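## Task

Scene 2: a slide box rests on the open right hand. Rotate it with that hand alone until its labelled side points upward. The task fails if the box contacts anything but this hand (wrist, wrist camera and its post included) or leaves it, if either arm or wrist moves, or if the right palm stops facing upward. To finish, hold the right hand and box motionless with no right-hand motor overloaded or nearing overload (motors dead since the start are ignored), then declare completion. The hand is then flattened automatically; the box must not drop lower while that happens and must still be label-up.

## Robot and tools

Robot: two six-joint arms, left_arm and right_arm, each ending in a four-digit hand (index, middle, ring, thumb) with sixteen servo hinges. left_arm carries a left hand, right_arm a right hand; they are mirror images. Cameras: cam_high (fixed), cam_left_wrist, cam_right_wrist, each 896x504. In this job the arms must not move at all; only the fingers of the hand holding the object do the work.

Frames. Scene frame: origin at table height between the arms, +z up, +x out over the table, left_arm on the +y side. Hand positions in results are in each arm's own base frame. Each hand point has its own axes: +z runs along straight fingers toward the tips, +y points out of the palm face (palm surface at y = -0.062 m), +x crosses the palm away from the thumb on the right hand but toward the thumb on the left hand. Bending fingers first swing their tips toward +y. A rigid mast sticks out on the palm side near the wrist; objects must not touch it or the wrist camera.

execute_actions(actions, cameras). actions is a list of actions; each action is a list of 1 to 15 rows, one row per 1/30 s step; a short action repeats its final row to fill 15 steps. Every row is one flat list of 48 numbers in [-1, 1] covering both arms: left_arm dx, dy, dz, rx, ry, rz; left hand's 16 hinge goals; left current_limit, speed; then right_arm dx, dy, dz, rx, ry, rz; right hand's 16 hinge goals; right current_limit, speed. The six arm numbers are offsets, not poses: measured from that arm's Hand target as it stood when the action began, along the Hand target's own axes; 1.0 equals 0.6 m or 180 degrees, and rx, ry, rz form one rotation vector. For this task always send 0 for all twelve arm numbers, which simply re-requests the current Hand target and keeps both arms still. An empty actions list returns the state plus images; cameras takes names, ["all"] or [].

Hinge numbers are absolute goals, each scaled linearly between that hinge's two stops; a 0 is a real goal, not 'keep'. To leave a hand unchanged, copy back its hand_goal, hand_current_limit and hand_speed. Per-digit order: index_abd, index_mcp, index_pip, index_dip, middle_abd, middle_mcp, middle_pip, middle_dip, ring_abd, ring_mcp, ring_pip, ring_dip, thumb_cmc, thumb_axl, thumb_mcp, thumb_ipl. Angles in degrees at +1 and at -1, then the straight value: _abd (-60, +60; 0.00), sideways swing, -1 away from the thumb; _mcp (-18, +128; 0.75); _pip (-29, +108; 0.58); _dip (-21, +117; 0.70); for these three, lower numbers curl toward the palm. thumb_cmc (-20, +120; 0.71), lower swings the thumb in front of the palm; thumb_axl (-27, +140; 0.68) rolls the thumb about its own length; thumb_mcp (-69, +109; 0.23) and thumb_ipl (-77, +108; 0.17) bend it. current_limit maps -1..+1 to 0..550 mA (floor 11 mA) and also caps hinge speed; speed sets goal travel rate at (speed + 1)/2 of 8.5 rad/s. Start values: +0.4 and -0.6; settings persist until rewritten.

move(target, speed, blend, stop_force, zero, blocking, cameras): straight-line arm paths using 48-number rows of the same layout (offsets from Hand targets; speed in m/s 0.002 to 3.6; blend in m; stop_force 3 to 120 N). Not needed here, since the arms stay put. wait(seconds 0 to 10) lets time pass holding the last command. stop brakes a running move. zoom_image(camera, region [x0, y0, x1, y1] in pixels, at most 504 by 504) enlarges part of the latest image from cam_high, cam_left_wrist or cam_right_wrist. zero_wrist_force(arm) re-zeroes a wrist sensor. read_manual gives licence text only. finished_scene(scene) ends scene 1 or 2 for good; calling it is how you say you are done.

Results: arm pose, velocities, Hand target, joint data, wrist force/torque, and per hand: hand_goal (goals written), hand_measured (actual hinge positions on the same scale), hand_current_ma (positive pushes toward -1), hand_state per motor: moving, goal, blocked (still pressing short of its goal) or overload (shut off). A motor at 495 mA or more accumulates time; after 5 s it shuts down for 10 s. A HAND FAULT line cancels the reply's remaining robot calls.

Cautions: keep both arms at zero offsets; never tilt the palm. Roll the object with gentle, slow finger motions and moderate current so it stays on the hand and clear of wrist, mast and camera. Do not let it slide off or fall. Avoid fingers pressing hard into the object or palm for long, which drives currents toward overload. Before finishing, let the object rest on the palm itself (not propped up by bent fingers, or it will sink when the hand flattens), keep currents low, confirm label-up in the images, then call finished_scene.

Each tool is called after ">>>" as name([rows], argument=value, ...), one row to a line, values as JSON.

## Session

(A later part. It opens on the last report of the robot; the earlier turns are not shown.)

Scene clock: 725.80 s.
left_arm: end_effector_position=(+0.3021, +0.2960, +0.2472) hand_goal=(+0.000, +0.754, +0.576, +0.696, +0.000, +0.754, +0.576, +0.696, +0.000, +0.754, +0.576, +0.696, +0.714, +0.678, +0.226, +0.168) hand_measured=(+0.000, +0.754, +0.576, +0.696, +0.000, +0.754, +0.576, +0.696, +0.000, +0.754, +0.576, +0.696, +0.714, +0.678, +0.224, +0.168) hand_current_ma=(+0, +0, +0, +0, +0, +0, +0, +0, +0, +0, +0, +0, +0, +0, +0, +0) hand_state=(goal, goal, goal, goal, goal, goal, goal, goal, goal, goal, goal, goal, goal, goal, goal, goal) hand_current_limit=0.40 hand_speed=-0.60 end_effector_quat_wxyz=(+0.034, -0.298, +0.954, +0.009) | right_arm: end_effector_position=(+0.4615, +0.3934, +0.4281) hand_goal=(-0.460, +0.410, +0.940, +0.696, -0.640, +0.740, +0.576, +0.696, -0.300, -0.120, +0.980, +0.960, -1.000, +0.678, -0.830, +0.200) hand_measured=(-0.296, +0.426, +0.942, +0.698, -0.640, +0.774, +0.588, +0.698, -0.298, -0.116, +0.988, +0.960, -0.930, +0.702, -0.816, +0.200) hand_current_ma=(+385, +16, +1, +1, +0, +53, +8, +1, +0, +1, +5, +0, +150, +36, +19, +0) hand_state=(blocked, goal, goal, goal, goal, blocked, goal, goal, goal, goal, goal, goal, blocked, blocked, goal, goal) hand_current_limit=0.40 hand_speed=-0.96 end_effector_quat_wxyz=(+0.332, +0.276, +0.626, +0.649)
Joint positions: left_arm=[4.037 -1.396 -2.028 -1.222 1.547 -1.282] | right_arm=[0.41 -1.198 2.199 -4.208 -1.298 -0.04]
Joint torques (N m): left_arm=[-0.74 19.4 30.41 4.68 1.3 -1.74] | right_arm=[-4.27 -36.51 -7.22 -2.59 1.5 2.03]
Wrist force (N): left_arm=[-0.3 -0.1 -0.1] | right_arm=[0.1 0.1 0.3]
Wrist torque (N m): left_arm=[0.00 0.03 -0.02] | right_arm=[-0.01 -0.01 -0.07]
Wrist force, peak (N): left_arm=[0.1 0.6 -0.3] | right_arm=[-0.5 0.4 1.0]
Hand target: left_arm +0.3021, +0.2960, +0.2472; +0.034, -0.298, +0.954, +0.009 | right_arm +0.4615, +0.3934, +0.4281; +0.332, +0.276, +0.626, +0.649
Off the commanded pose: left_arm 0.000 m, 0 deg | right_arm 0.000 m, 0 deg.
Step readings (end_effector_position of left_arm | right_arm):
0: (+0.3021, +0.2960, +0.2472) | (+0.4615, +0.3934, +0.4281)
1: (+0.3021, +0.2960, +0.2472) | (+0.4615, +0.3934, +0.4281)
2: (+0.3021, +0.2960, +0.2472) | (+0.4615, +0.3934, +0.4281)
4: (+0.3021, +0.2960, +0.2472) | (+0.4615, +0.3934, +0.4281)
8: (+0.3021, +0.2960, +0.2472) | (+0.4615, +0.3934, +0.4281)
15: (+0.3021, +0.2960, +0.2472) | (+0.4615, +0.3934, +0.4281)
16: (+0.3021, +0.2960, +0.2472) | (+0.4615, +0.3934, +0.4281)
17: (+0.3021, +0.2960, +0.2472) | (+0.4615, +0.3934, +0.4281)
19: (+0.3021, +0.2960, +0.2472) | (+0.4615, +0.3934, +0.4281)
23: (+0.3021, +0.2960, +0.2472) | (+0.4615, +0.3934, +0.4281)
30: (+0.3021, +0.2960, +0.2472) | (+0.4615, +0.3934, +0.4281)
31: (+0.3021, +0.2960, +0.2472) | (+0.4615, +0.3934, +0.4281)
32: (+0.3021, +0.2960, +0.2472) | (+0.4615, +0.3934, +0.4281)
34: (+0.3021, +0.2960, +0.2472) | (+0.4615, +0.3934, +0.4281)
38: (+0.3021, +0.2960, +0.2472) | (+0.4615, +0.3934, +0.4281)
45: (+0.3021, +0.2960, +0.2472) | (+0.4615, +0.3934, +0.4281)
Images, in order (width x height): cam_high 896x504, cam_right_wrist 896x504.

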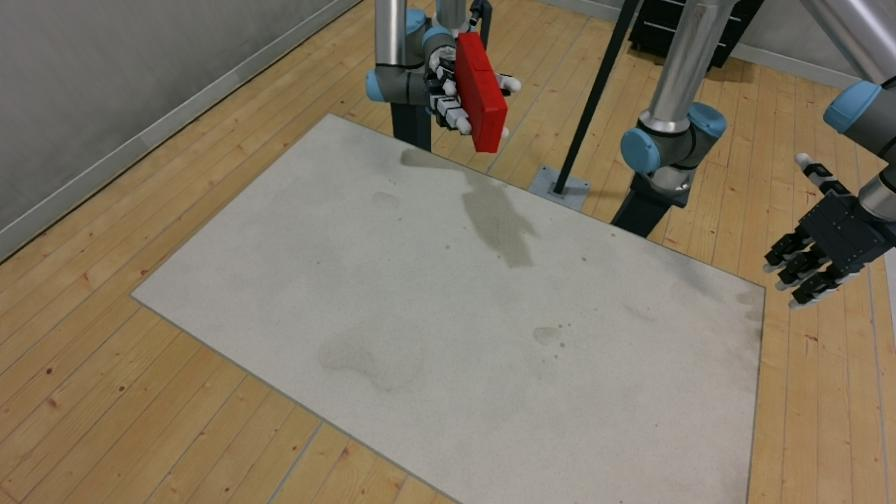

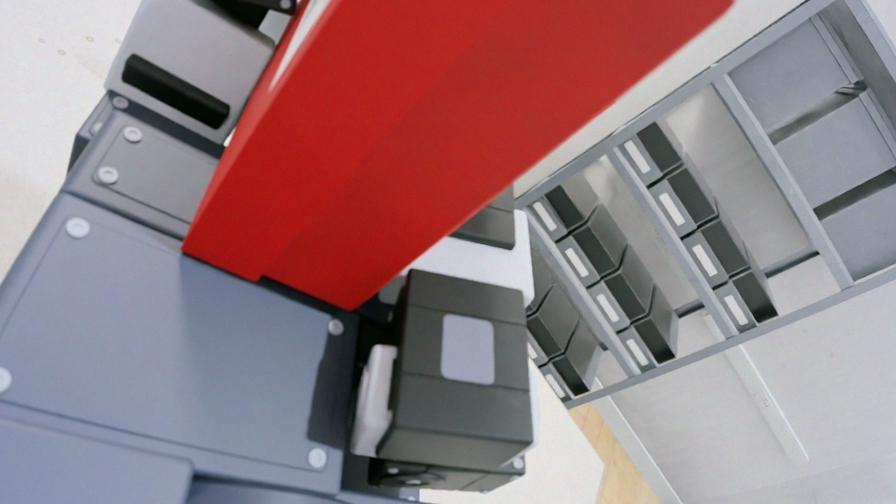

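>>> execute_actions([
  [[0,0,0,0,0,0,0,0.754,0.576,0.696,0,0.754,0.576,0.696,0,0.754,0.576,0.696,0.714,0.678,0.226,0.168,0.4,-0.6,0,0,0,0,0,0,-0.31,0.41,0.94,0.696,-0.56,0.74,0.576,0.696,-0.30,-0.12,0.980,0.960,-0.95,0.678,-0.83,0.20,0.4,-0.965]],
  [[0,0,0,0,0,0,0,0.754,0.576,0.696,0,0.754,0.576,0.696,0,0.754,0.576,0.696,0.714,0.678,0.226,0.168,0.4,-0.6,0,0,0,0,0,0,-0.31,0.41,0.94,0.696,-0.48,0.74,0.576,0.696,-0.30,-0.12,0.980,0.960,-0.95,0.678,-0.83,0.20,0.4,-0.965]],
  [[0,0,0,0,0,0,0,0.754,0.576,0.696,0,0.754,0.576,0.696,0,0.754,0.576,0.696,0.714,0.678,0.226,0.168,0.4,-0.6,0,0,0,0,0,0,-0.31,0.41,0.94,0.696,-0.40,0.74,0.576,0.696,-0.30,-0.12,0.980,0.960,-0.95,0.678,-0.83,0.20,0.4,-0.965]],
  [[0,0,0,0,0,0,0,0.754,0.576,0.696,0,0.754,0.576,0.696,0,0.754,0.576,0.696,0.714,0.678,0.226,0.168,0.4,-0.6,0,0,0,0,0,0,-0.31,0.41,0.94,0.696,-0.40,0.74,0.576,0.696,-0.30,-0.12,0.980,0.960,-0.95,0.678,-0.83,0.20,0.4,-0.965]],
], cameras=["cam_high"])

>>> zoom_image(camera="cam_high", region=[370, 10, 570, 210])

Scene clock: 775.90 s.
left_arm: end_effector_position=(+0.3021, +0.2960, +0.2472) hand_goal=(+0.000, +0.754, +0.576, +0.696, +0.000, +0.754, +0.576, +0.696, +0.000, +0.754, +0.576, +0.696, +0.714, +0.678, +0.226, +0.168) hand_measured=(+0.000, +0.754, +0.576, +0.696, +0.000, +0.754, +0.576, +0.696, +0.000, +0.754, +0.576, +0.696, +0.714, +0.678, +0.224, +0.168) hand_current_ma=(+0, +0, +0, +0, +0, +0, +0, +0, +0, +0, +0, +0, +0, +0, +0, +0) hand_state=(goal, goal, goal, goal, goal, goal, goal, goal, goal, goal, goal, goal, goal, goal, goal, goal) hand_current_limit=0.40 hand_speed=-0.60 end_effector_quat_wxyz=(+0.034, -0.298, +0.954, +0.009) | right_arm: end_effector_position=(+0.4615, +0.3934, +0.4281) hand_goal=(-0.310, +0.410, +0.940, +0.696, -0.400, +0.740, +0.576, +0.696, -0.300, -0.120, +0.980, +0.960, -0.950, +0.678, -0.830, +0.200) hand_measured=(-0.288, +0.426, +0.942, +0.698, -0.420, +0.774, +0.590, +0.698, -0.298, -0.116, +0.988, +0.960, -0.924, +0.702, -0.816, +0.202) hand_current_ma=(+20, +16, +1, +1, -18, +53, +11, +1, +0, +2, +5, +0, +33, +36, +18, +0) hand_state=(blocked, goal, goal, goal, blocked, blocked, goal, goal, goal, goal, goal, goal, blocked, blocked, goal, goal) hand_current_limit=0.40 hand_speed=-0.96 end_effector_quat_wxyz=(+0.332, +0.276, +0.626, +0.649)
Joint positions: left_arm=[4.037 -1.396 -2.028 -1.222 1.547 -1.282] | right_arm=[0.41 -1.198 2.199 -4.208 -1.298 -0.04]
Joint torques (N m): left_arm=[-0.85 18.9 30.51 4.58 1.33 -1.87] | right_arm=[-7.48 -35.29 -6.38 -3.06 1.41 2.11]
Wrist force (N): left_arm=[-0.2 0.1 -0.3] | right_arm=[-0.1 0.1 0.7]
Wrist torque (N m): left_arm=[0.04 0.02 -0.03] | right_arm=[-0.05 0.00 -0.07]
Wrist force, peak (N): left_arm=[0.2 0.2 -0.5] | right_arm=[-0.5 0.6 0.7]
Hand target: left_arm +0.3021, +0.2960, +0.2472; +0.034, -0.298, +0.954, +0.009 | right_arm +0.4615, +0.3934, +0.4281; +0.332, +0.276, +0.626, +0.649
Off the commanded pose: left_arm 0.000 m, 0 deg | right_arm 0.000 m, 0 deg.
Step readings (end_effector_position of left_arm | right_arm):
0: (+0.3021, +0.2960, +0.2472) | (+0.4615, +0.3934, +0.4281)
1: (+0.3021, +0.2960, +0.2472) | (+0.4615, +0.3934, +0.4281)
2: (+0.3021, +0.2960, +0.2472) | (+0.4615, +0.3934, +0.4281)
4: (+0.3021, +0.2960, +0.2472) | (+0.4615, +0.3934, +0.4281)
8: (+0.3021, +0.2960, +0.2472) | (+0.4615, +0.3934, +0.4281)
15: (+0.3021, +0.2960, +0.2472) | (+0.4615, +0.3934, +0.4281)
16: (+0.3021, +0.2960, +0.2472) | (+0.4615, +0.3934, +0.4281)
17: (+0.3021, +0.2960, +0.2472) | (+0.4615, +0.3934, +0.4281)
19: (+0.3021, +0.2960, +0.2472) | (+0.4615, +0.3934, +0.4281)
23: (+0.3021, +0.2960, +0.2472) | (+0.4615, +0.3934, +0.4281)
30: (+0.3021, +0.2960, +0.2472) | (+0.4615, +0.3934, +0.4281)
31: (+0.3021, +0.2960, +0.2472) | (+0.4615, +0.3934, +0.4281)
32: (+0.3021, +0.2960, +0.2472) | (+0.4615, +0.3934, +0.4281)
34: (+0.3021, +0.2960, +0.2472) | (+0.4615, +0.3934, +0.4281)
38: (+0.3021, +0.2960, +0.2472) | (+0.4615, +0.3934, +0.4281)
45: (+0.3021, +0.2960, +0.2472) | (+0.4615, +0.3934, +0.4281)
46: (+0.3021, +0.2960, +0.2472) | (+0.4615, +0.3934, +0.4281)
47: (+0.3021, +0.2960, +0.2472) | (+0.4615, +0.3934, +0.4281)
49: (+0.3021, +0.2960, +0.2472) | (+0.4615, +0.3934, +0.4281)
53: (+0.3021, +0.2960, +0.2472) | (+0.4615, +0.3934, +0.4281)
60: (+0.3021, +0.2960, +0.2472) | (+0.4615, +0.3934, +0.4281)
Images, in order (width x height): cam_high 896x504.

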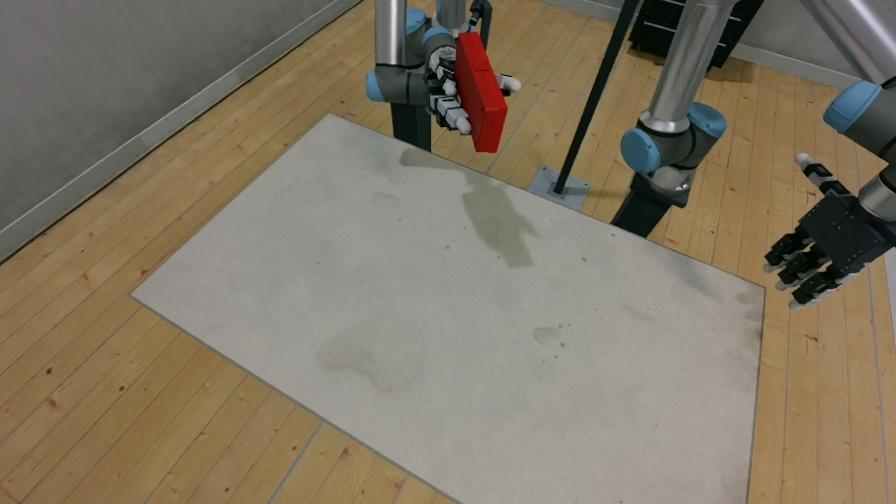

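Scaled by 2.520 from the camera's 896x504 image, which has a finer 1280x720 frame.

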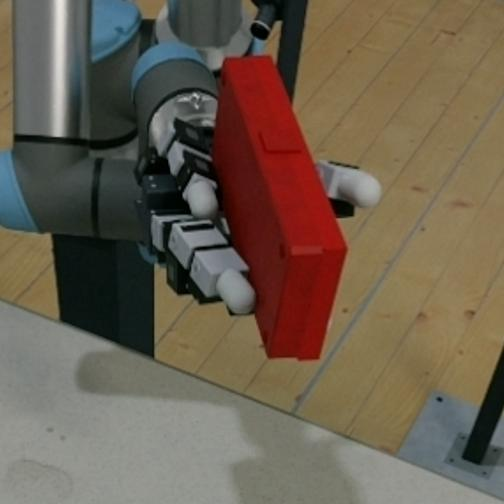

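>>> execute_actions([
  [[0,0,0,0,0,0,0,0.754,0.576,0.696,0,0.754,0.576,0.696,0,0.754,0.576,0.696,0.714,0.678,0.226,0.168,0.4,-0.6,0,0,0,0,0,0,-0.27,0.30,0.97,0.80,-0.43,0.74,0.576,0.696,-0.30,-0.12,0.980,0.960,-0.94,0.678,-0.83,0.20,0.4,-0.965]],
  [[0,0,0,0,0,0,0,0.754,0.576,0.696,0,0.754,0.576,0.696,0,0.754,0.576,0.696,0.714,0.678,0.226,0.168,0.4,-0.6,0,0,0,0,0,0,-0.24,0.20,0.985,0.90,-0.43,0.74,0.576,0.696,-0.30,-0.12,0.980,0.960,-0.94,0.678,-0.83,0.20,0.4,-0.965]],
  [[0,0,0,0,0,0,0,0.754,0.576,0.696,0,0.754,0.576,0.696,0,0.754,0.576,0.696,0.714,0.678,0.226,0.168,0.4,-0.6,0,0,0,0,0,0,-0.22,0.10,0.985,0.95,-0.43,0.74,0.576,0.696,-0.30,-0.12,0.980,0.960,-0.94,0.678,-0.83,0.20,0.4,-0.965]],
  [[0,0,0,0,0,0,0,0.754,0.576,0.696,0,0.754,0.576,0.696,0,0.754,0.576,0.696,0.714,0.678,0.226,0.168,0.4,-0.6,0,0,0,0,0,0,-0.22,0.03,0.985,0.95,-0.43,0.74,0.576,0.696,-0.30,-0.12,0.980,0.960,-0.94,0.678,-0.83,0.20,0.4,-0.965]],
], cameras=["cam_high"])

>>> zoom_image(camera="cam_high", region=[370, 10, 570, 210])

Scene clock: 795.93 s.
left_arm: end_effector_position=(+0.3021, +0.2960, +0.2472) hand_goal=(+0.000, +0.754, +0.576, +0.696, +0.000, +0.754, +0.576, +0.696, +0.000, +0.754, +0.576, +0.696, +0.714, +0.678, +0.226, +0.168) hand_measured=(+0.000, +0.754, +0.576, +0.696, +0.000, +0.754, +0.576, +0.696, +0.000, +0.754, +0.576, +0.696, +0.714, +0.678, +0.224, +0.168) hand_current_ma=(+0, +0, +0, +0, +0, +0, +0, +0, +0, +0, +0, +0, +0, +0, +0, +0) hand_state=(goal, goal, goal, goal, goal, goal, goal, goal, goal, goal, goal, goal, goal, goal, goal, goal) hand_current_limit=0.40 hand_speed=-0.60 end_effector_quat_wxyz=(+0.034, -0.298, +0.954, +0.009) | right_arm: end_effector_position=(+0.4615, +0.3934, +0.4281) hand_goal=(-0.220, +0.030, +0.986, +0.950, -0.430, +0.740, +0.576, +0.696, -0.300, -0.120, +0.980, +0.960, -0.940, +0.678, -0.830, +0.200) hand_measured=(-0.196, +0.188, +0.990, +0.948, -0.422, +0.774, +0.590, +0.698, -0.298, -0.114, +0.988, +0.960, -0.928, +0.676, -0.796, +0.220) hand_current_ma=(+23, +385, +1, -1, +5, +53, +12, +1, +0, +3, +5, +0, +9, -1, +72, +31) hand_state=(blocked, blocked, goal, goal, goal, blocked, goal, goal, goal, goal, goal, goal, goal, goal, blocked, goal) hand_current_limit=0.40 hand_speed=-0.96 end_effector_quat_wxyz=(+0.332, +0.276, +0.626, +0.649)
Joint positions: left_arm=[4.037 -1.396 -2.028 -1.222 1.547 -1.282] | right_arm=[0.41 -1.198 2.199 -4.208 -1.298 -0.04]
Joint torques (N m): left_arm=[0.05 19.54 30.67 4.65 1.18 -1.99] | right_arm=[-9.61 -35.68 -6.46 -3.35 1.4 2.03]
Wrist force (N): left_arm=[0.0 0.1 -0.2] | right_arm=[-0.2 0.1 0.5]
Wrist torque (N m): left_arm=[0.03 0.00 -0.01] | right_arm=[-0.05 0.03 -0.09]
Wrist force, peak (N): left_arm=[-0.2 0.3 -0.6] | right_arm=[-0.4 0.0 1.1]
Hand target: left_arm +0.3021, +0.2960, +0.2472; +0.034, -0.298, +0.954, +0.009 | right_arm +0.4615, +0.3934, +0.4281; +0.332, +0.276, +0.626, +0.649
Off the commanded pose: left_arm 0.000 m, 0 deg | right_arm 0.000 m, 0 deg.
Step readings (end_effector_position of left_arm | right_arm):
0: (+0.3021, +0.2960, +0.2472) | (+0.4615, +0.3934, +0.4281)
1: (+0.3021, +0.2960, +0.2472) | (+0.4615, +0.3934, +0.4281)
2: (+0.3021, +0.2960, +0.2472) | (+0.4615, +0.3934, +0.4281)
4: (+0.3021, +0.2960, +0.2472) | (+0.4615, +0.3934, +0.4281)
8: (+0.3021, +0.2960, +0.2472) | (+0.4615, +0.3934, +0.4281)
15: (+0.3021, +0.2960, +0.2472) | (+0.4615, +0.3934, +0.4281)
16: (+0.3021, +0.2960, +0.2472) | (+0.4615, +0.3934, +0.4281)
17: (+0.3021, +0.2960, +0.2472) | (+0.4615, +0.3934, +0.4281)
19: (+0.3021, +0.2960, +0.2472) | (+0.4615, +0.3934, +0.4281)
23: (+0.3021, +0.2960, +0.2472) | (+0.4615, +0.3934, +0.4281)
30: (+0.3021, +0.2960, +0.2472) | (+0.4615, +0.3934, +0.4281)
31: (+0.3021, +0.2960, +0.2472) | (+0.4615, +0.3934, +0.4281)
32: (+0.3021, +0.2960, +0.2472) | (+0.4615, +0.3934, +0.4281)
34: (+0.3021, +0.2960, +0.2472) | (+0.4615, +0.3934, +0.4281)
38: (+0.3021, +0.2960, +0.2472) | (+0.4615, +0.3934, +0.4281)
45: (+0.3021, +0.2960, +0.2472) | (+0.4615, +0.3934, +0.4281)
46: (+0.3021, +0.2960, +0.2472) | (+0.4615, +0.3934, +0.4281)
47: (+0.3021, +0.2960, +0.2472) | (+0.4615, +0.3934, +0.4281)
49: (+0.3021, +0.2960, +0.2472) | (+0.4615, +0.3934, +0.4281)
53: (+0.3021, +0.2960, +0.2472) | (+0.4615, +0.3934, +0.4281)
60: (+0.3021, +0.2960, +0.2472) | (+0.4615, +0.3934, +0.4281)
Images, in order (width x height): cam_high 896x504.

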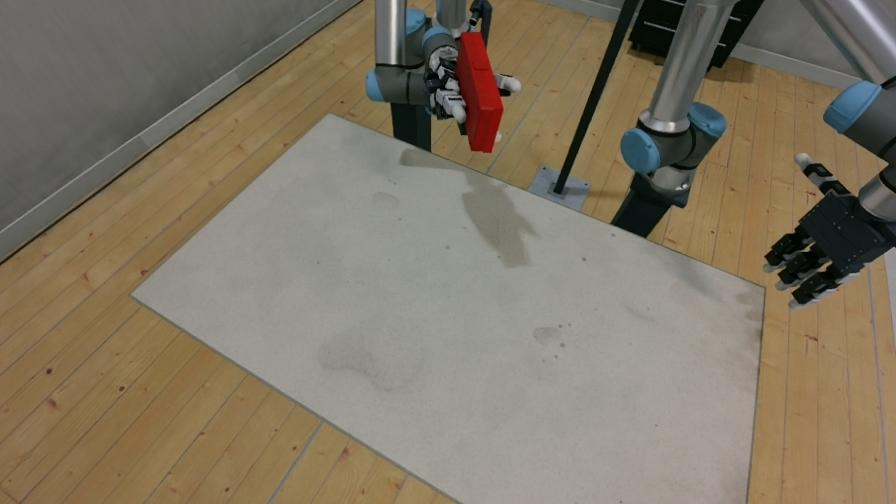

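Scaled by 2.520 from the camera's 896x504 image, which has a finer 1280x720 frame.

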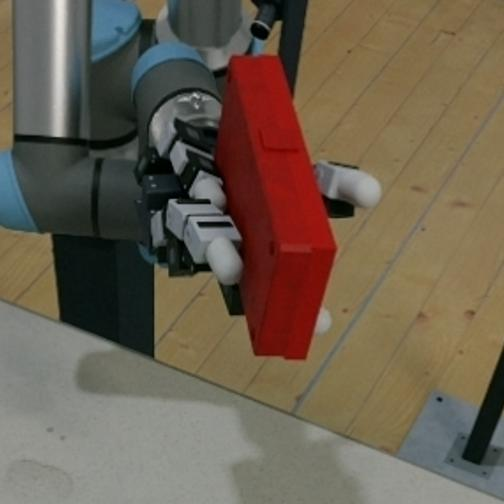

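>>> execute_actions([
  [[0,0,0,0,0,0,0,0.754,0.576,0.696,0,0.754,0.576,0.696,0,0.754,0.576,0.696,0.714,0.678,0.226,0.168,0.4,-0.6,0,0,0,0,0,0,-0.25,0.30,0.95,0.80,-0.43,0.74,0.576,0.696,-0.30,-0.12,0.980,0.960,-0.90,0.678,-0.80,0.20,0.4,-0.95]],
  [[0,0,0,0,0,0,0,0.754,0.576,0.696,0,0.754,0.576,0.696,0,0.754,0.576,0.696,0.714,0.678,0.226,0.168,0.4,-0.6,0,0,0,0,0,0,-0.28,0.41,0.94,0.72,-0.43,0.74,0.576,0.696,-0.30,-0.12,0.980,0.960,-0.80,0.678,-0.78,0.16,0.4,-0.95]],
  [[0,0,0,0,0,0,0,0.754,0.576,0.696,0,0.754,0.576,0.696,0,0.754,0.576,0.696,0.714,0.678,0.226,0.168,0.4,-0.6,0,0,0,0,0,0,-0.28,0.41,0.94,0.70,-0.43,0.74,0.576,0.696,-0.30,-0.12,0.980,0.960,-0.65,0.678,-0.65,0.03,0.4,-0.95]],
  [[0,0,0,0,0,0,0,0.754,0.576,0.696,0,0.754,0.576,0.696,0,0.754,0.576,0.696,0.714,0.678,0.226,0.168,0.4,-0.6,0,0,0,0,0,0,-0.28,0.41,0.94,0.70,-0.43,0.74,0.576,0.696,-0.30,-0.12,0.980,0.960,-0.58,0.678,-0.50,-0.10,0.4,-0.95]],
  [[0,0,0,0,0,0,0,0.754,0.576,0.696,0,0.754,0.576,0.696,0,0.754,0.576,0.696,0.714,0.678,0.226,0.168,0.4,-0.6,0,0,0,0,0,0,-0.28,0.41,0.94,0.70,-0.43,0.74,0.576,0.696,-0.30,-0.12,0.980,0.960,-0.58,0.678,-0.35,-0.25,0.4,-0.95]],
  [[0,0,0,0,0,0,0,0.754,0.576,0.696,0,0.754,0.576,0.696,0,0.754,0.576,0.696,0.714,0.678,0.226,0.168,0.4,-0.6,0,0,0,0,0,0,-0.28,0.41,0.94,0.70,-0.43,0.74,0.576,0.696,-0.30,-0.12,0.980,0.960,-0.60,0.678,-0.20,-0.40,0.4,-0.95]],
], cameras=["cam_high", "cam_right_wrist"])

>>> zoom_image(camera="cam_high", region=[370, 10, 570, 210])

Scene clock: 823.73 s.
left_arm: end_effector_position=(+0.3021, +0.2960, +0.2472) hand_goal=(+0.000, +0.754, +0.576, +0.696, +0.000, +0.754, +0.576, +0.696, +0.000, +0.754, +0.576, +0.696, +0.714, +0.678, +0.226, +0.168) hand_measured=(+0.000, +0.754, +0.576, +0.696, +0.000, +0.754, +0.576, +0.696, +0.000, +0.754, +0.576, +0.696, +0.714, +0.678, +0.224, +0.168) hand_current_ma=(+0, +0, +0, +0, +0, +0, +0, +0, +0, +0, +0, +0, +0, +0, +0, +0) hand_state=(goal, goal, goal, goal, goal, goal, goal, goal, goal, goal, goal, goal, goal, goal, goal, goal) hand_current_limit=0.40 hand_speed=-0.60 end_effector_quat_wxyz=(+0.034, -0.298, +0.954, +0.009) | right_arm: end_effector_position=(+0.4615, +0.3934, +0.4281) hand_goal=(-0.280, +0.410, +0.940, +0.700, -0.430, +0.740, +0.576, +0.696, -0.300, -0.120, +0.980, +0.960, -0.600, +0.678, -0.200, -0.400) hand_measured=(-0.270, +0.414, +0.946, +0.702, -0.432, +0.774, +0.590, +0.698, -0.298, -0.114, +0.988, +0.960, -0.598, +0.676, -0.208, -0.398) hand_current_ma=(+5, +2, +3, +1, +0, +53, +12, +1, +0, +3, +5, +0, +1, -1, -9, +0) hand_state=(goal, goal, goal, goal, goal, blocked, goal, goal, goal, goal, goal, goal, goal, goal, goal, goal) hand_current_limit=0.40 hand_speed=-0.95 end_effector_quat_wxyz=(+0.332, +0.276, +0.626, +0.649)
Joint positions: left_arm=[4.037 -1.396 -2.028 -1.222 1.547 -1.282] | right_arm=[0.41 -1.198 2.199 -4.208 -1.298 -0.04]
Joint torques (N m): left_arm=[-1.03 19.84 30.04 4.59 1.31 -1.84] | right_arm=[-10.86 -35.4 -4.74 -3.28 1.25 2.12]
Wrist force (N): left_arm=[-0.1 0.0 -0.1] | right_arm=[-0.2 0.1 0.4]
Wrist torque (N m): left_arm=[0.00 0.01 -0.01] | right_arm=[-0.03 0.03 -0.09]
Wrist force, peak (N): left_arm=[-0.1 0.4 -0.5] | right_arm=[-0.2 0.3 1.0]
Hand target: left_arm +0.3021, +0.2960, +0.2472; +0.034, -0.298, +0.954, +0.009 | right_arm +0.4615, +0.3934, +0.4281; +0.332, +0.276, +0.626, +0.649
Off the commanded pose: left_arm 0.000 m, 0 deg | right_arm 0.000 m, 0 deg.
Step readings (end_effector_position of left_arm | right_arm):
0: (+0.3021, +0.2960, +0.2472) | (+0.4615, +0.3934, +0.4281)
1: (+0.3021, +0.2960, +0.2472) | (+0.4615, +0.3934, +0.4281)
2: (+0.3021, +0.2960, +0.2472) | (+0.4615, +0.3934, +0.4281)
4: (+0.3021, +0.2960, +0.2472) | (+0.4615, +0.3934, +0.4281)
8: (+0.3021, +0.2960, +0.2472) | (+0.4615, +0.3934, +0.4281)
15: (+0.3021, +0.2960, +0.2472) | (+0.4615, +0.3934, +0.4281)
16: (+0.3021, +0.2960, +0.2472) | (+0.4615, +0.3934, +0.4281)
17: (+0.3021, +0.2960, +0.2472) | (+0.4615, +0.3934, +0.4281)
19: (+0.3021, +0.2960, +0.2472) | (+0.4615, +0.3934, +0.4281)
23: (+0.3021, +0.2960, +0.2472) | (+0.4615, +0.3934, +0.4281)
30: (+0.3021, +0.2960, +0.2472) | (+0.4615, +0.3934, +0.4281)
31: (+0.3021, +0.2960, +0.2472) | (+0.4615, +0.3934, +0.4281)
32: (+0.3021, +0.2960, +0.2472) | (+0.4615, +0.3934, +0.4281)
34: (+0.3021, +0.2960, +0.2472) | (+0.4615, +0.3934, +0.4281)
38: (+0.3021, +0.2960, +0.2472) | (+0.4615, +0.3934, +0.4281)
45: (+0.3021, +0.2960, +0.2472) | (+0.4615, +0.3934, +0.4281)
46: (+0.3021, +0.2960, +0.2472) | (+0.4615, +0.3934, +0.4281)
47: (+0.3021, +0.2960, +0.2472) | (+0.4615, +0.3934, +0.4281)
49: (+0.3021, +0.2960, +0.2472) | (+0.4615, +0.3934, +0.4281)
53: (+0.3021, +0.2960, +0.2472) | (+0.4615, +0.3934, +0.4281)
60: (+0.3021, +0.2960, +0.2472) | (+0.4615, +0.3934, +0.4281)
61: (+0.3021, +0.2960, +0.2472) | (+0.4615, +0.3934, +0.4281)
62: (+0.3021, +0.2960, +0.2472) | (+0.4615, +0.3934, +0.4281)
64: (+0.3021, +0.2960, +0.2472) | (+0.4615, +0.3934, +0.4281)
68: (+0.3021, +0.2960, +0.2472) | (+0.4615, +0.3934, +0.4281)
75: (+0.3021, +0.2960, +0.2472) | (+0.4615, +0.3934, +0.4281)
76: (+0.3021, +0.2960, +0.2472) | (+0.4615, +0.3934, +0.4281)
77: (+0.3021, +0.2960, +0.2472) | (+0.4615, +0.3934, +0.4281)
79: (+0.3021, +0.2960, +0.2472) | (+0.4615, +0.3934, +0.4281)
83: (+0.3021, +0.2960, +0.2472) | (+0.4615, +0.3934, +0.4281)
90: (+0.3021, +0.2960, +0.2472) | (+0.4615, +0.3934, +0.4281)
Images, in order (width x height): cam_high 896x504, cam_right_wrist 896x504.

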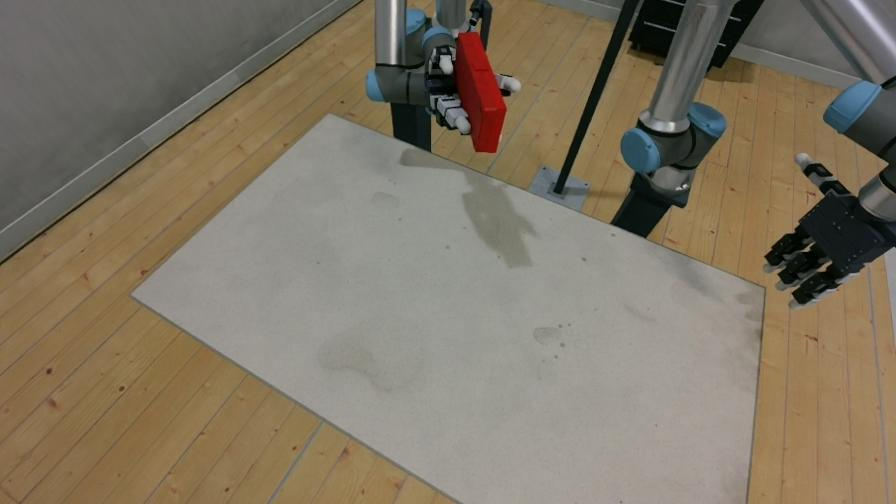

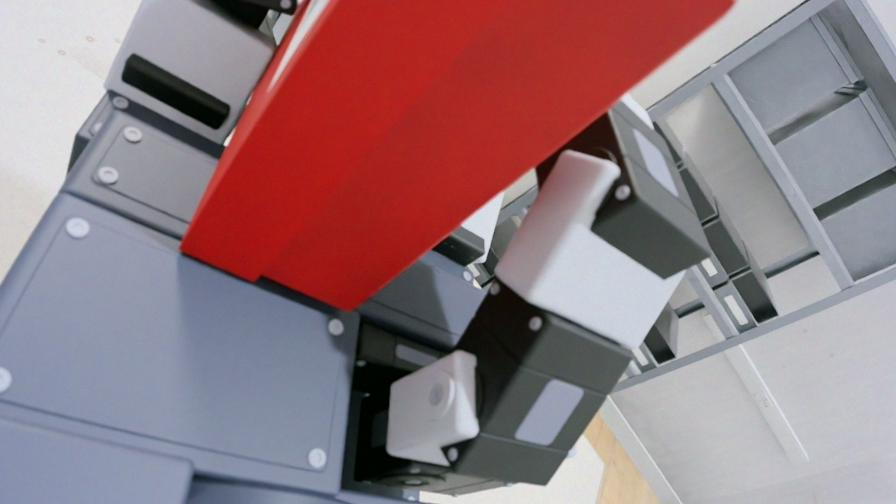

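Scaled by 2.520 from the camera's 896x504 image, which has a finer 1280x720 frame.

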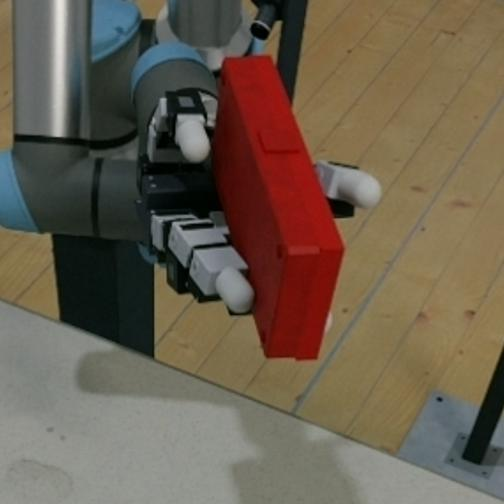

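>>> execute_actions([
  [[0,0,0,0,0,0,0,0.754,0.576,0.696,0,0.754,0.576,0.696,0,0.754,0.576,0.696,0.714,0.678,0.226,0.168,0.4,-0.6,0,0,0,0,0,0,-0.25,0.30,0.97,0.80,-0.43,0.74,0.576,0.696,-0.30,-0.12,0.980,0.960,-0.60,0.678,-0.112,-0.481,0.4,-0.96]],
  [[0,0,0,0,0,0,0,0.754,0.576,0.696,0,0.754,0.576,0.696,0,0.754,0.576,0.696,0.714,0.678,0.226,0.168,0.4,-0.6,0,0,0,0,0,0,-0.23,0.20,0.985,0.90,-0.43,0.74,0.576,0.696,-0.30,-0.12,0.980,0.960,-0.62,0.678,-0.112,-0.481,0.4,-0.96]],
  [[0,0,0,0,0,0,0,0.754,0.576,0.696,0,0.754,0.576,0.696,0,0.754,0.576,0.696,0.714,0.678,0.226,0.168,0.4,-0.6,0,0,0,0,0,0,-0.21,0.10,0.985,0.95,-0.43,0.74,0.576,0.696,-0.30,-0.12,0.980,0.960,-0.64,0.678,-0.112,-0.481,0.4,-0.96]],
  [[0,0,0,0,0,0,0,0.754,0.576,0.696,0,0.754,0.576,0.696,0,0.754,0.576,0.696,0.714,0.678,0.226,0.168,0.4,-0.6,0,0,0,0,0,0,-0.21,0.03,0.985,0.95,-0.43,0.74,0.576,0.696,-0.30,-0.12,0.980,0.960,-0.64,0.678,-0.112,-0.481,0.4,-0.96]],
  [[0,0,0,0,0,0,0,0.754,0.576,0.696,0,0.754,0.576,0.696,0,0.754,0.576,0.696,0.714,0.678,0.226,0.168,0.4,-0.6,0,0,0,0,0,0,-0.21,0.03,0.985,0.95,-0.43,0.74,0.576,0.696,-0.30,-0.12,0.980,0.960,-0.64,0.678,-0.112,-0.481,0.4,-0.96]],
], cameras=["cam_high", "cam_right_wrist"])

>>> zoom_image(camera="cam_high", region=[370, 10, 570, 210])

Scene clock: 842.17 s.
left_arm: end_effector_position=(+0.3021, +0.2960, +0.2472) hand_goal=(+0.000, +0.754, +0.576, +0.696, +0.000, +0.754, +0.576, +0.696, +0.000, +0.754, +0.576, +0.696, +0.714, +0.678, +0.226, +0.168) hand_measured=(+0.000, +0.754, +0.576, +0.696, +0.000, +0.754, +0.576, +0.696, +0.000, +0.754, +0.576, +0.696, +0.714, +0.678, +0.224, +0.168) hand_current_ma=(+0, +0, +0, +0, +0, +0, +0, +0, +0, +0, +0, +0, +0, +0, +0, +0) hand_state=(goal, goal, goal, goal, goal, goal, goal, goal, goal, goal, goal, goal, goal, goal, goal, goal) hand_current_limit=0.40 hand_speed=-0.60 end_effector_quat_wxyz=(+0.034, -0.298, +0.954, +0.009) | right_arm: end_effector_position=(+0.4615, +0.3934, +0.4281) hand_goal=(-0.210, +0.030, +0.986, +0.950, -0.430, +0.740, +0.576, +0.696, -0.300, -0.120, +0.980, +0.960, -0.640, +0.678, -0.112, -0.480) hand_measured=(-0.214, +0.046, +0.986, +0.948, -0.432, +0.774, +0.590, +0.698, -0.298, -0.114, +0.988, +0.960, -0.638, +0.676, -0.120, -0.480) hand_current_ma=(-2, +15, +0, -1, +0, +53, +12, +1, +0, +3, +5, +0, +1, -1, -7, +0) hand_state=(goal, goal, goal, goal, goal, blocked, goal, goal, goal, goal, goal, goal, goal, goal, goal, goal) hand_current_limit=0.40 hand_speed=-0.96 end_effector_quat_wxyz=(+0.332, +0.276, +0.626, +0.649)
Joint positions: left_arm=[4.037 -1.396 -2.028 -1.222 1.547 -1.282] | right_arm=[0.41 -1.198 2.199 -4.208 -1.298 -0.04]
Joint torques (N m): left_arm=[-0.31 19.63 31.24 4.57 1.37 -1.86] | right_arm=[-10.59 -34.23 -4.92 -3.25 1.27 1.72]
Wrist force (N): left_arm=[-0.1 0.4 -0.1] | right_arm=[-0.2 0.3 0.5]
Wrist torque (N m): left_arm=[0.06 0.01 -0.02] | right_arm=[-0.02 0.02 -0.08]
Wrist force, peak (N): left_arm=[0.1 0.4 -0.6] | right_arm=[-0.3 0.3 1.0]
Hand target: left_arm +0.3021, +0.2960, +0.2472; +0.034, -0.298, +0.954, +0.009 | right_arm +0.4615, +0.3934, +0.4281; +0.332, +0.276, +0.626, +0.649
Off the commanded pose: left_arm 0.000 m, 0 deg | right_arm 0.000 m, 0 deg.
Step readings (end_effector_position of left_arm | right_arm):
0: (+0.3021, +0.2960, +0.2472) | (+0.4615, +0.3934, +0.4281)
1: (+0.3021, +0.2960, +0.2472) | (+0.4615, +0.3934, +0.4281)
2: (+0.3021, +0.2960, +0.2472) | (+0.4615, +0.3934, +0.4281)
4: (+0.3021, +0.2960, +0.2472) | (+0.4615, +0.3934, +0.4281)
8: (+0.3021, +0.2960, +0.2472) | (+0.4615, +0.3934, +0.4281)
15: (+0.3021, +0.2960, +0.2472) | (+0.4615, +0.3934, +0.4281)
16: (+0.3021, +0.2960, +0.2472) | (+0.4615, +0.3934, +0.4281)
17: (+0.3021, +0.2960, +0.2472) | (+0.4615, +0.3934, +0.4281)
19: (+0.3021, +0.2960, +0.2472) | (+0.4615, +0.3934, +0.4281)
23: (+0.3021, +0.2960, +0.2472) | (+0.4615, +0.3934, +0.4281)
30: (+0.3021, +0.2960, +0.2472) | (+0.4615, +0.3934, +0.4281)
31: (+0.3021, +0.2960, +0.2472) | (+0.4615, +0.3934, +0.4281)
32: (+0.3021, +0.2960, +0.2472) | (+0.4615, +0.3934, +0.4281)
34: (+0.3021, +0.2960, +0.2472) | (+0.4615, +0.3934, +0.4281)
38: (+0.3021, +0.2960, +0.2472) | (+0.4615, +0.3934, +0.4281)
45: (+0.3021, +0.2960, +0.2472) | (+0.4615, +0.3934, +0.4281)
46: (+0.3021, +0.2960, +0.2472) | (+0.4615, +0.3934, +0.4281)
47: (+0.3021, +0.2960, +0.2472) | (+0.4615, +0.3934, +0.4281)
49: (+0.3021, +0.2960, +0.2472) | (+0.4615, +0.3934, +0.4281)
53: (+0.3021, +0.2960, +0.2472) | (+0.4615, +0.3934, +0.4281)
60: (+0.3021, +0.2960, +0.2472) | (+0.4615, +0.3934, +0.4281)
61: (+0.3021, +0.2960, +0.2472) | (+0.4615, +0.3934, +0.4281)
62: (+0.3021, +0.2960, +0.2472) | (+0.4615, +0.3934, +0.4281)
64: (+0.3021, +0.2960, +0.2472) | (+0.4615, +0.3934, +0.4281)
68: (+0.3021, +0.2960, +0.2472) | (+0.4615, +0.3934, +0.4281)
75: (+0.3021, +0.2960, +0.2472) | (+0.4615, +0.3934, +0.4281)
Images, in order (width x height): cam_high 896x504, cam_right_wrist 896x504.

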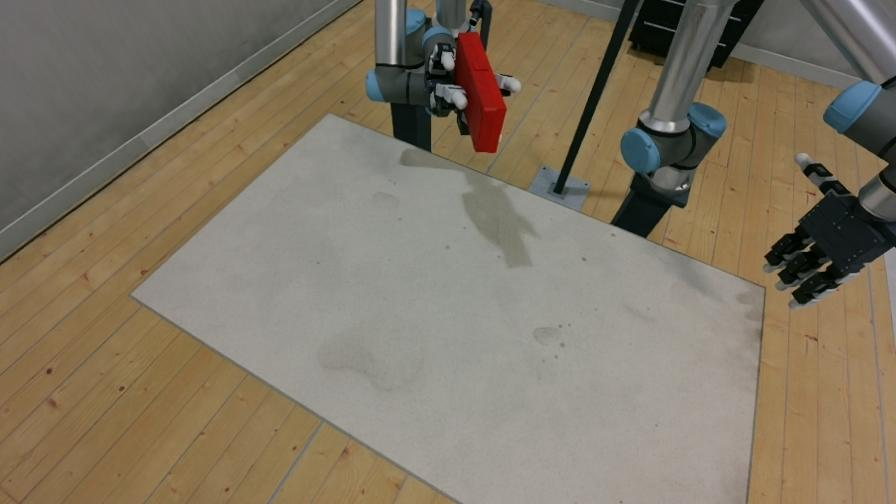

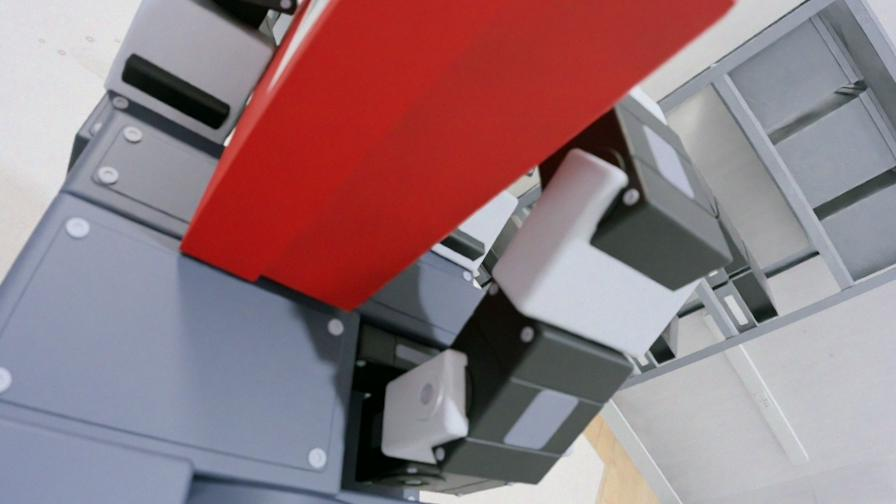

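Scaled by 2.520 from the camera's 896x504 image, which has a finer 1280x720 frame.

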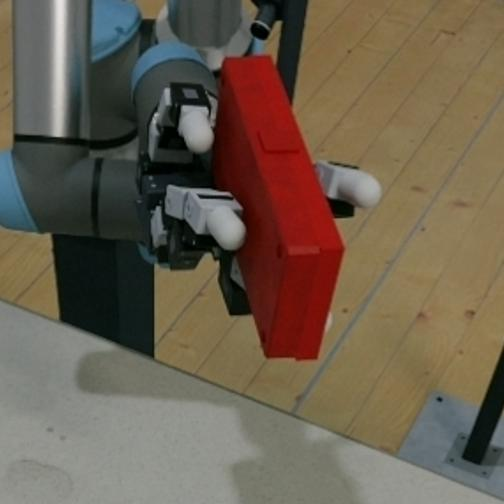

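>>> execute_actions(actions=[], cameras=["cam_high"])

>>> zoom_image(camera="cam_high", region=[370, 10, 570, 210])

Scene clock: 877.60 s.
left_arm: end_effector_position=(+0.3021, +0.2960, +0.2472) hand_goal=(+0.000, +0.754, +0.576, +0.696, +0.000, +0.754, +0.576, +0.696, +0.000, +0.754, +0.576, +0.696, +0.714, +0.678, +0.226, +0.168) hand_measured=(+0.000, +0.754, +0.576, +0.696, +0.000, +0.754, +0.576, +0.696, +0.000, +0.754, +0.576, +0.696, +0.714, +0.678, +0.224, +0.168) hand_current_ma=(+0, +0, +0, +0, +0, +0, +0, +0, +0, +0, +0, +0, +0, +0, +0, +0) hand_state=(goal, goal, goal, goal, goal, goal, goal, goal, goal, goal, goal, goal, goal, goal, goal, goal) hand_current_limit=0.40 hand_speed=-0.60 end_effector_quat_wxyz=(+0.034, -0.298, +0.954, +0.009) | right_arm: end_effector_position=(+0.4615, +0.3934, +0.4281) hand_goal=(-0.210, +0.030, +0.986, +0.950, -0.430, +0.740, +0.576, +0.696, -0.300, -0.120, +0.980, +0.960, -0.640, +0.678, -0.112, -0.480) hand_measured=(-0.214, +0.046, +0.986, +0.948, -0.432, +0.774, +0.590, +0.698, -0.298, -0.114, +0.988, +0.960, -0.638, +0.676, -0.120, -0.480) hand_current_ma=(-2, +15, +0, -1, +0, +53, +12, +1, +0, +3, +5, +0, +1, -1, -7, +0) hand_state=(goal, goal, goal, goal, goal, blocked, goal, goal, goal, goal, goal, goal, goal, goal, goal, goal) hand_current_limit=0.40 hand_speed=-0.96 end_effector_quat_wxyz=(+0.332, +0.276, +0.626, +0.649)
Joint positions: left_arm=[4.037 -1.396 -2.028 -1.222 1.547 -1.282] | right_arm=[0.41 -1.198 2.199 -4.208 -1.298 -0.04]
Joint velocities: within noise
Joint torques (N m): left_arm=[-0.58 18.82 30.52 4.54 1.32 -1.81] | right_arm=[-12.08 -34.97 -5.47 -3.16 1.32 1.97]
Wrist force (N): left_arm=[-0.1 0.0 -0.2] | right_arm=[-0.3 0.3 0.7]
Wrist torque (N m): left_arm=[0.02 0.01 -0.01] | right_arm=[-0.05 0.03 -0.08]
Wrist force, peak (N): left_arm=[-0.3 0.2 -0.5] | right_arm=[-0.3 0.3 1.0]
Hand target: left_arm +0.3021, +0.2960, +0.2472; +0.034, -0.298, +0.954, +0.009 | right_arm +0.4615, +0.3934, +0.4281; +0.332, +0.276, +0.626, +0.649
Off the commanded pose: left_arm 0.000 m, 0 deg | right_arm 0.000 m, 0 deg.
Images, in order (width x height): cam_high 896x504.

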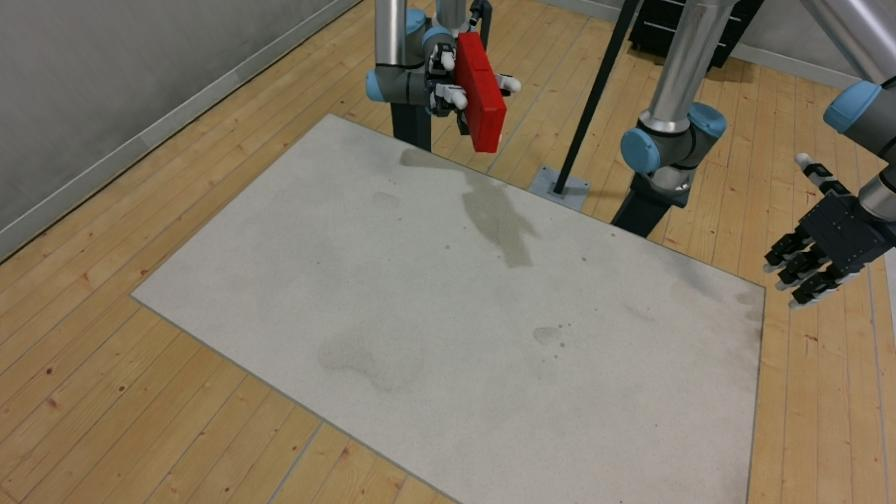

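Scaled by 2.520 from the camera's 896x504 image, which has a finer 1280x720 frame.

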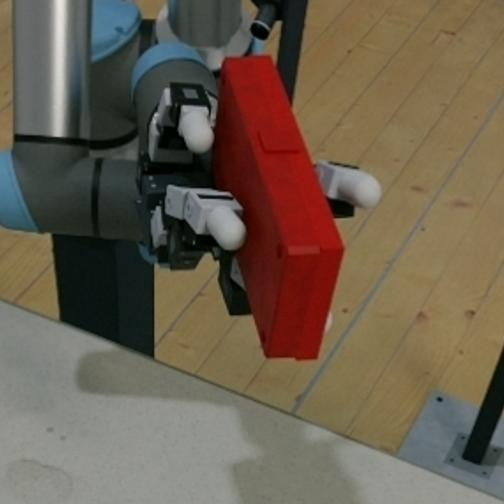

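>>> move(target=[0,0,0,0,0,0, 0,0.754,0.576,0.696,0,0.754,0.576,0.696,0,0.754,0.576,0.696,0.714,0.678,0.226,0.168,0.4,-0.6, 0,0,0,0,0,0, -0.21,0.03,0.985,0.95,-0.28,0.74,0.576,0.696,-0.30,-0.12,0.98,0.96,-0.64,0.678,-0.112,-0.481,0.4,-0.96], cameras=["cam_high"])

>>> zoom_image(camera="cam_high", region=[370, 10, 570, 210])

Scene clock: 954.53 s.
left_arm: end_effector_position=(+0.3021, +0.2960, +0.2472) hand_goal=(+0.000, +0.754, +0.576, +0.696, +0.000, +0.754, +0.576, +0.696, +0.000, +0.754, +0.576, +0.696, +0.714, +0.678, +0.226, +0.168) hand_measured=(+0.000, +0.754, +0.576, +0.696, +0.000, +0.754, +0.576, +0.696, +0.000, +0.754, +0.576, +0.696, +0.714, +0.678, +0.224, +0.168) hand_current_ma=(+0, +0, +0, +0, +0, +0, +0, +0, +0, +0, +0, +0, +0, +0, +0, +0) hand_state=(goal, goal, goal, goal, goal, goal, goal, goal, goal, goal, goal, goal, goal, goal, goal, goal) hand_current_limit=0.40 hand_speed=-0.60 end_effector_quat_wxyz=(+0.034, -0.298, +0.954, +0.009) | right_arm: end_effector_position=(+0.4615, +0.3934, +0.4281) hand_goal=(-0.210, +0.030, +0.986, +0.950, -0.280, +0.740, +0.576, +0.696, -0.300, -0.120, +0.980, +0.960, -0.640, +0.678, -0.112, -0.480) hand_measured=(-0.208, +0.042, +0.986, +0.948, -0.296, +0.774, +0.590, +0.698, -0.298, -0.114, +0.988, +0.960, -0.638, +0.676, -0.120, -0.480) hand_current_ma=(+1, +10, +0, -1, -11, +53, +12, +1, +0, +3, +5, +0, +1, -1, -7, +0) hand_state=(goal, goal, goal, goal, goal, blocked, goal, goal, goal, goal, goal, goal, goal, goal, goal, goal) hand_current_limit=0.40 hand_speed=-0.96 end_effector_quat_wxyz=(+0.332, +0.276, +0.626, +0.649)
Joint positions: left_arm=[4.037 -1.396 -2.028 -1.222 1.547 -1.282] | right_arm=[0.41 -1.198 2.199 -4.208 -1.298 -0.04]
Joint torques (N m): left_arm=[0.54 19.55 30.74 4.54 1.27 -1.84] | right_arm=[-13.07 -35.52 -5.42 -3.22 0.95 2.09]
Wrist force (N): left_arm=[-0.2 0.1 -0.5] | right_arm=[-0.1 0.0 0.7]
Wrist torque (N m): left_arm=[0.05 0.01 -0.02] | right_arm=[-0.08 0.00 -0.06]
Wrist force, peak (N): left_arm=[-0.1 0.4 -0.6] | right_arm=[-0.3 0.3 1.2]
Hand target: left_arm +0.3021, +0.2960, +0.2472; +0.034, -0.298, +0.954, +0.009 | right_arm +0.4615, +0.3934, +0.4281; +0.332, +0.276, +0.626, +0.649
Off the commanded pose: left_arm 0.000 m, 0 deg | right_arm 0.000 m, 0 deg.
move: done
Images, in order (width x height): cam_high 896x504.

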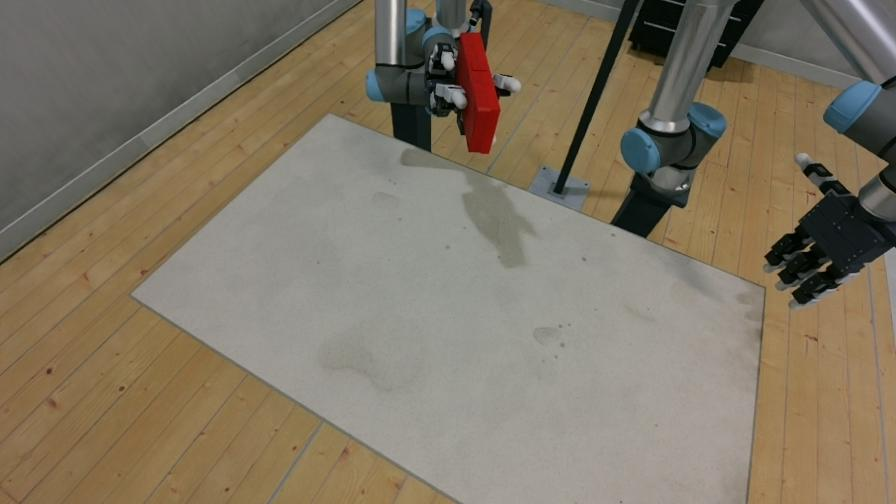

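Scaled by 2.520 from the camera's 896x504 image, which has a finer 1280x720 frame.

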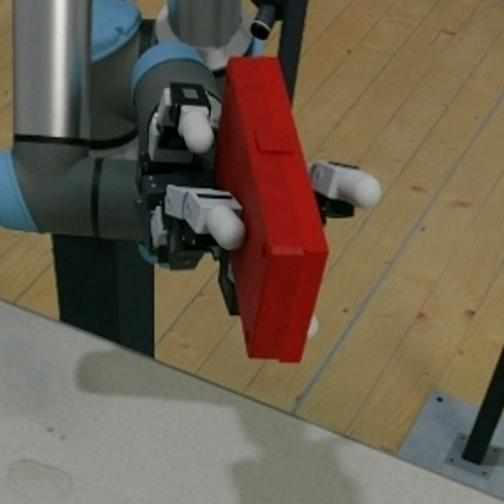

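>>> move(target=[0,0,0,0,0,0, 0,0.754,0.576,0.696,0,0.754,0.576,0.696,0,0.754,0.576,0.696,0.714,0.678,0.226,0.168,0.4,-0.6, 0,0,0,0,0,0, -0.23,0.03,0.985,0.95,-0.14,0.74,0.576,0.696,-0.30,-0.12,0.98,0.96,-0.64,0.678,-0.112,-0.481,0.4,-0.96], cameras=["cam_high"])

>>> zoom_image(camera="cam_high", region=[370, 10, 570, 210])

Scene clock: 964.10 s.
left_arm: end_effector_position=(+0.3021, +0.2960, +0.2472) hand_goal=(+0.000, +0.754, +0.576, +0.696, +0.000, +0.754, +0.576, +0.696, +0.000, +0.754, +0.576, +0.696, +0.714, +0.678, +0.226, +0.168) hand_measured=(+0.000, +0.754, +0.576, +0.696, +0.000, +0.754, +0.576, +0.696, +0.000, +0.754, +0.576, +0.696, +0.714, +0.678, +0.224, +0.168) hand_current_ma=(+0, +0, +0, +0, +0, +0, +0, +0, +0, +0, +0, +0, +0, +0, +0, +0) hand_state=(goal, goal, goal, goal, goal, goal, goal, goal, goal, goal, goal, goal, goal, goal, goal, goal) hand_current_limit=0.40 hand_speed=-0.60 end_effector_quat_wxyz=(+0.034, -0.298, +0.954, +0.009) | right_arm: end_effector_position=(+0.4615, +0.3934, +0.4281) hand_goal=(-0.230, +0.030, +0.986, +0.950, -0.140, +0.740, +0.576, +0.696, -0.300, -0.120, +0.980, +0.960, -0.640, +0.678, -0.112, -0.480) hand_measured=(-0.216, +0.032, +0.986, +0.948, -0.162, +0.774, +0.592, +0.698, -0.298, -0.114, +0.988, +0.960, -0.638, +0.676, -0.120, -0.480) hand_current_ma=(+9, +0, +0, -1, -18, +53, +14, +1, +0, +3, +5, +0, +1, -1, -7, +0) hand_state=(goal, goal, goal, goal, blocked, blocked, goal, goal, goal, goal, goal, goal, goal, goal, goal, goal) hand_current_limit=0.40 hand_speed=-0.96 end_effector_quat_wxyz=(+0.332, +0.276, +0.626, +0.649)
Joint positions: left_arm=[4.037 -1.396 -2.028 -1.222 1.547 -1.282] | right_arm=[0.41 -1.198 2.199 -4.208 -1.298 -0.04]
Joint torques (N m): left_arm=[-0.58 19.62 30.85 4.59 1.38 -1.84] | right_arm=[-13.38 -36.23 -4.46 -3.19 1.05 2.13]
Wrist force (N): left_arm=[-0.1 0.2 -0.4] | right_arm=[-0.1 0.2 0.7]
Wrist torque (N m): left_arm=[0.06 0.00 -0.02] | right_arm=[-0.05 0.01 -0.08]
Wrist force, peak (N): left_arm=[0.0 0.3 -0.5] | right_arm=[-0.3 0.3 1.0]
Hand target: left_arm +0.3021, +0.2960, +0.2472; +0.034, -0.298, +0.954, +0.009 | right_arm +0.4615, +0.3934, +0.4281; +0.332, +0.276, +0.626, +0.649
Off the commanded pose: left_arm 0.000 m, 0 deg | right_arm 0.000 m, 0 deg.
move: done
Images, in order (width x height): cam_high 896x504.

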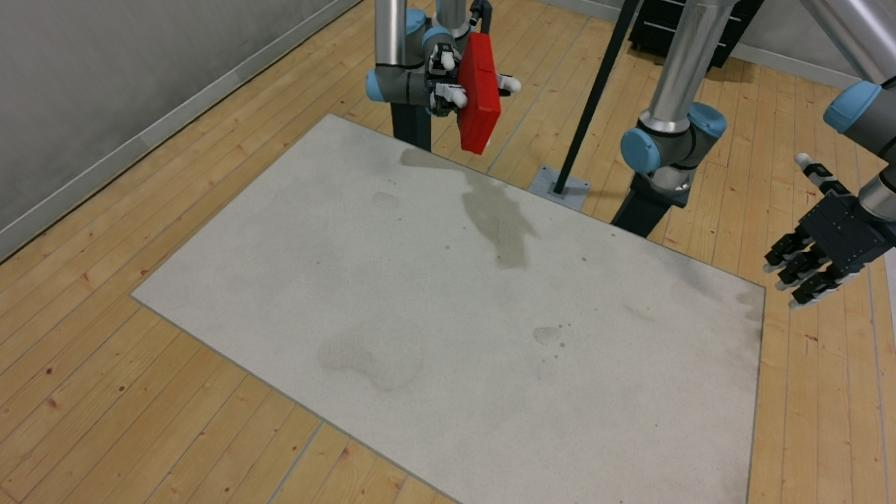

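Scaled by 2.520 from the camera's 896x504 image, which has a finer 1280x720 frame.

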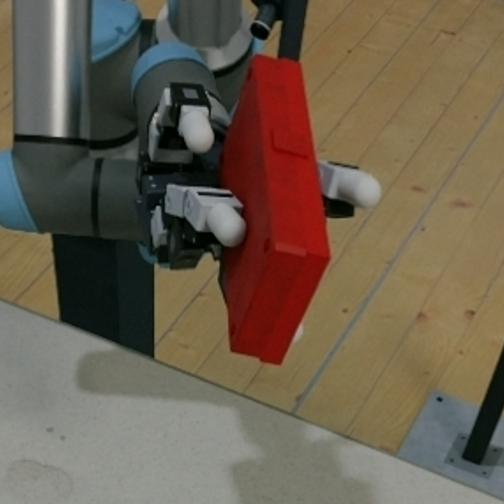

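>>> move(target=[0,0,0,0,0,0, 0,0.754,0.576,0.696,0,0.754,0.576,0.696,0,0.754,0.576,0.696,0.714,0.678,0.226,0.168,0.4,-0.6, 0,0,0,0,0,0, -0.05,0.03,0.985,0.95,-0.16,0.74,0.576,0.696,-0.30,-0.12,0.98,0.96,-0.55,0.678,-0.112,-0.481,0.4,-0.96], cameras=["cam_high"])

>>> zoom_image(camera="cam_high", region=[370, 10, 570, 210])

Scene clock: 1002.70 s.
left_arm: end_effector_position=(+0.3021, +0.2960, +0.2472) hand_goal=(+0.000, +0.754, +0.576, +0.696, +0.000, +0.754, +0.576, +0.696, +0.000, +0.754, +0.576, +0.696, +0.714, +0.678, +0.226, +0.168) hand_measured=(+0.000, +0.754, +0.576, +0.696, +0.000, +0.754, +0.576, +0.696, +0.000, +0.754, +0.576, +0.696, +0.714, +0.678, +0.224, +0.168) hand_current_ma=(+0, +0, +0, +0, +0, +0, +0, +0, +0, +0, +0, +0, +0, +0, +0, +0) hand_state=(goal, goal, goal, goal, goal, goal, goal, goal, goal, goal, goal, goal, goal, goal, goal, goal) hand_current_limit=0.40 hand_speed=-0.60 end_effector_quat_wxyz=(+0.034, -0.298, +0.954, +0.009) | right_arm: end_effector_position=(+0.4615, +0.3934, +0.4281) hand_goal=(-0.050, +0.030, +0.986, +0.950, -0.160, +0.740, +0.576, +0.696, -0.300, -0.120, +0.980, +0.960, -0.550, +0.678, -0.112, -0.480) hand_measured=(-0.054, +0.034, +0.988, +0.948, -0.162, +0.774, +0.592, +0.698, -0.298, -0.114, +0.988, +0.960, -0.552, +0.676, -0.120, -0.480) hand_current_ma=(-1, +3, +0, +0, +0, +53, +14, +1, +0, +3, +5, +0, -1, -1, -7, +0) hand_state=(goal, goal, goal, goal, goal, blocked, goal, goal, goal, goal, goal, goal, goal, goal, goal, goal) hand_current_limit=0.40 hand_speed=-0.96 end_effector_quat_wxyz=(+0.332, +0.276, +0.626, +0.649)
Joint positions: left_arm=[4.037 -1.396 -2.028 -1.222 1.547 -1.282] | right_arm=[0.41 -1.198 2.199 -4.208 -1.298 -0.04]
Joint torques (N m): left_arm=[0.04 19.55 30.81 4.53 1.37 -1.94] | right_arm=[-12.57 -35.18 -5.15 -2.46 1.01 1.95]
Wrist force (N): left_arm=[-0.2 0.4 -0.1] | right_arm=[-0.4 0.1 0.7]
Wrist torque (N m): left_arm=[0.06 0.02 -0.03] | right_arm=[-0.08 0.04 -0.08]
Wrist force, peak (N): left_arm=[-0.1 0.4 -0.6] | right_arm=[-0.4 -0.1 1.2]
Hand target: left_arm +0.3021, +0.2960, +0.2472; +0.034, -0.298, +0.954, +0.009 | right_arm +0.4615, +0.3934, +0.4281; +0.332, +0.276, +0.626, +0.649
Off the commanded pose: left_arm 0.000 m, 0 deg | right_arm 0.000 m, 0 deg.
move: done
Images, in order (width x height): cam_high 896x504.

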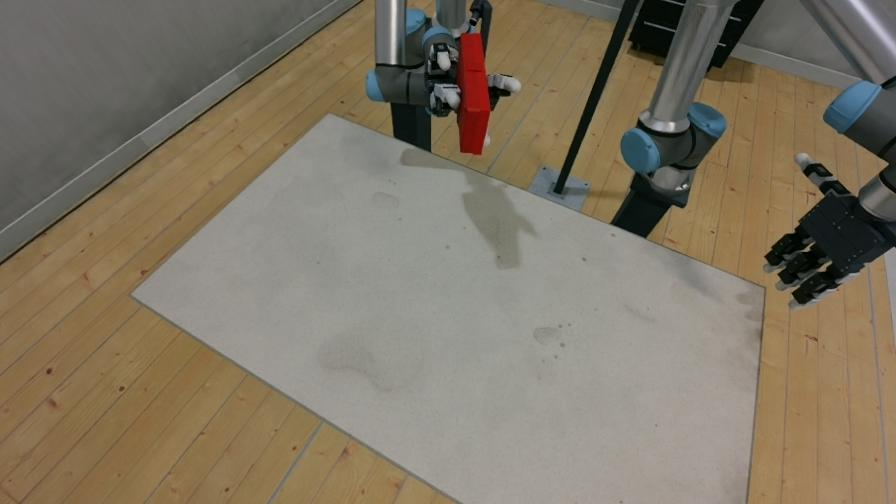

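Scaled by 2.520 from the camera's 896x504 image, which has a finer 1280x720 frame.

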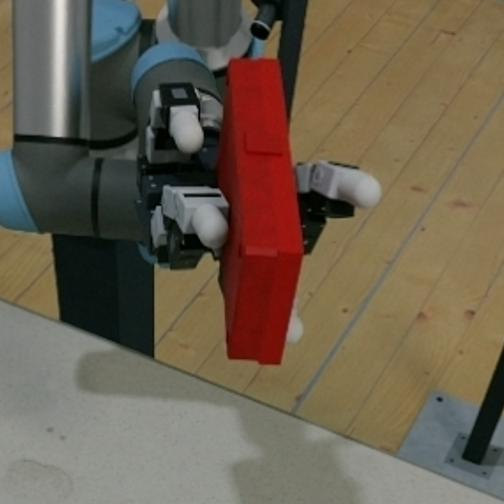

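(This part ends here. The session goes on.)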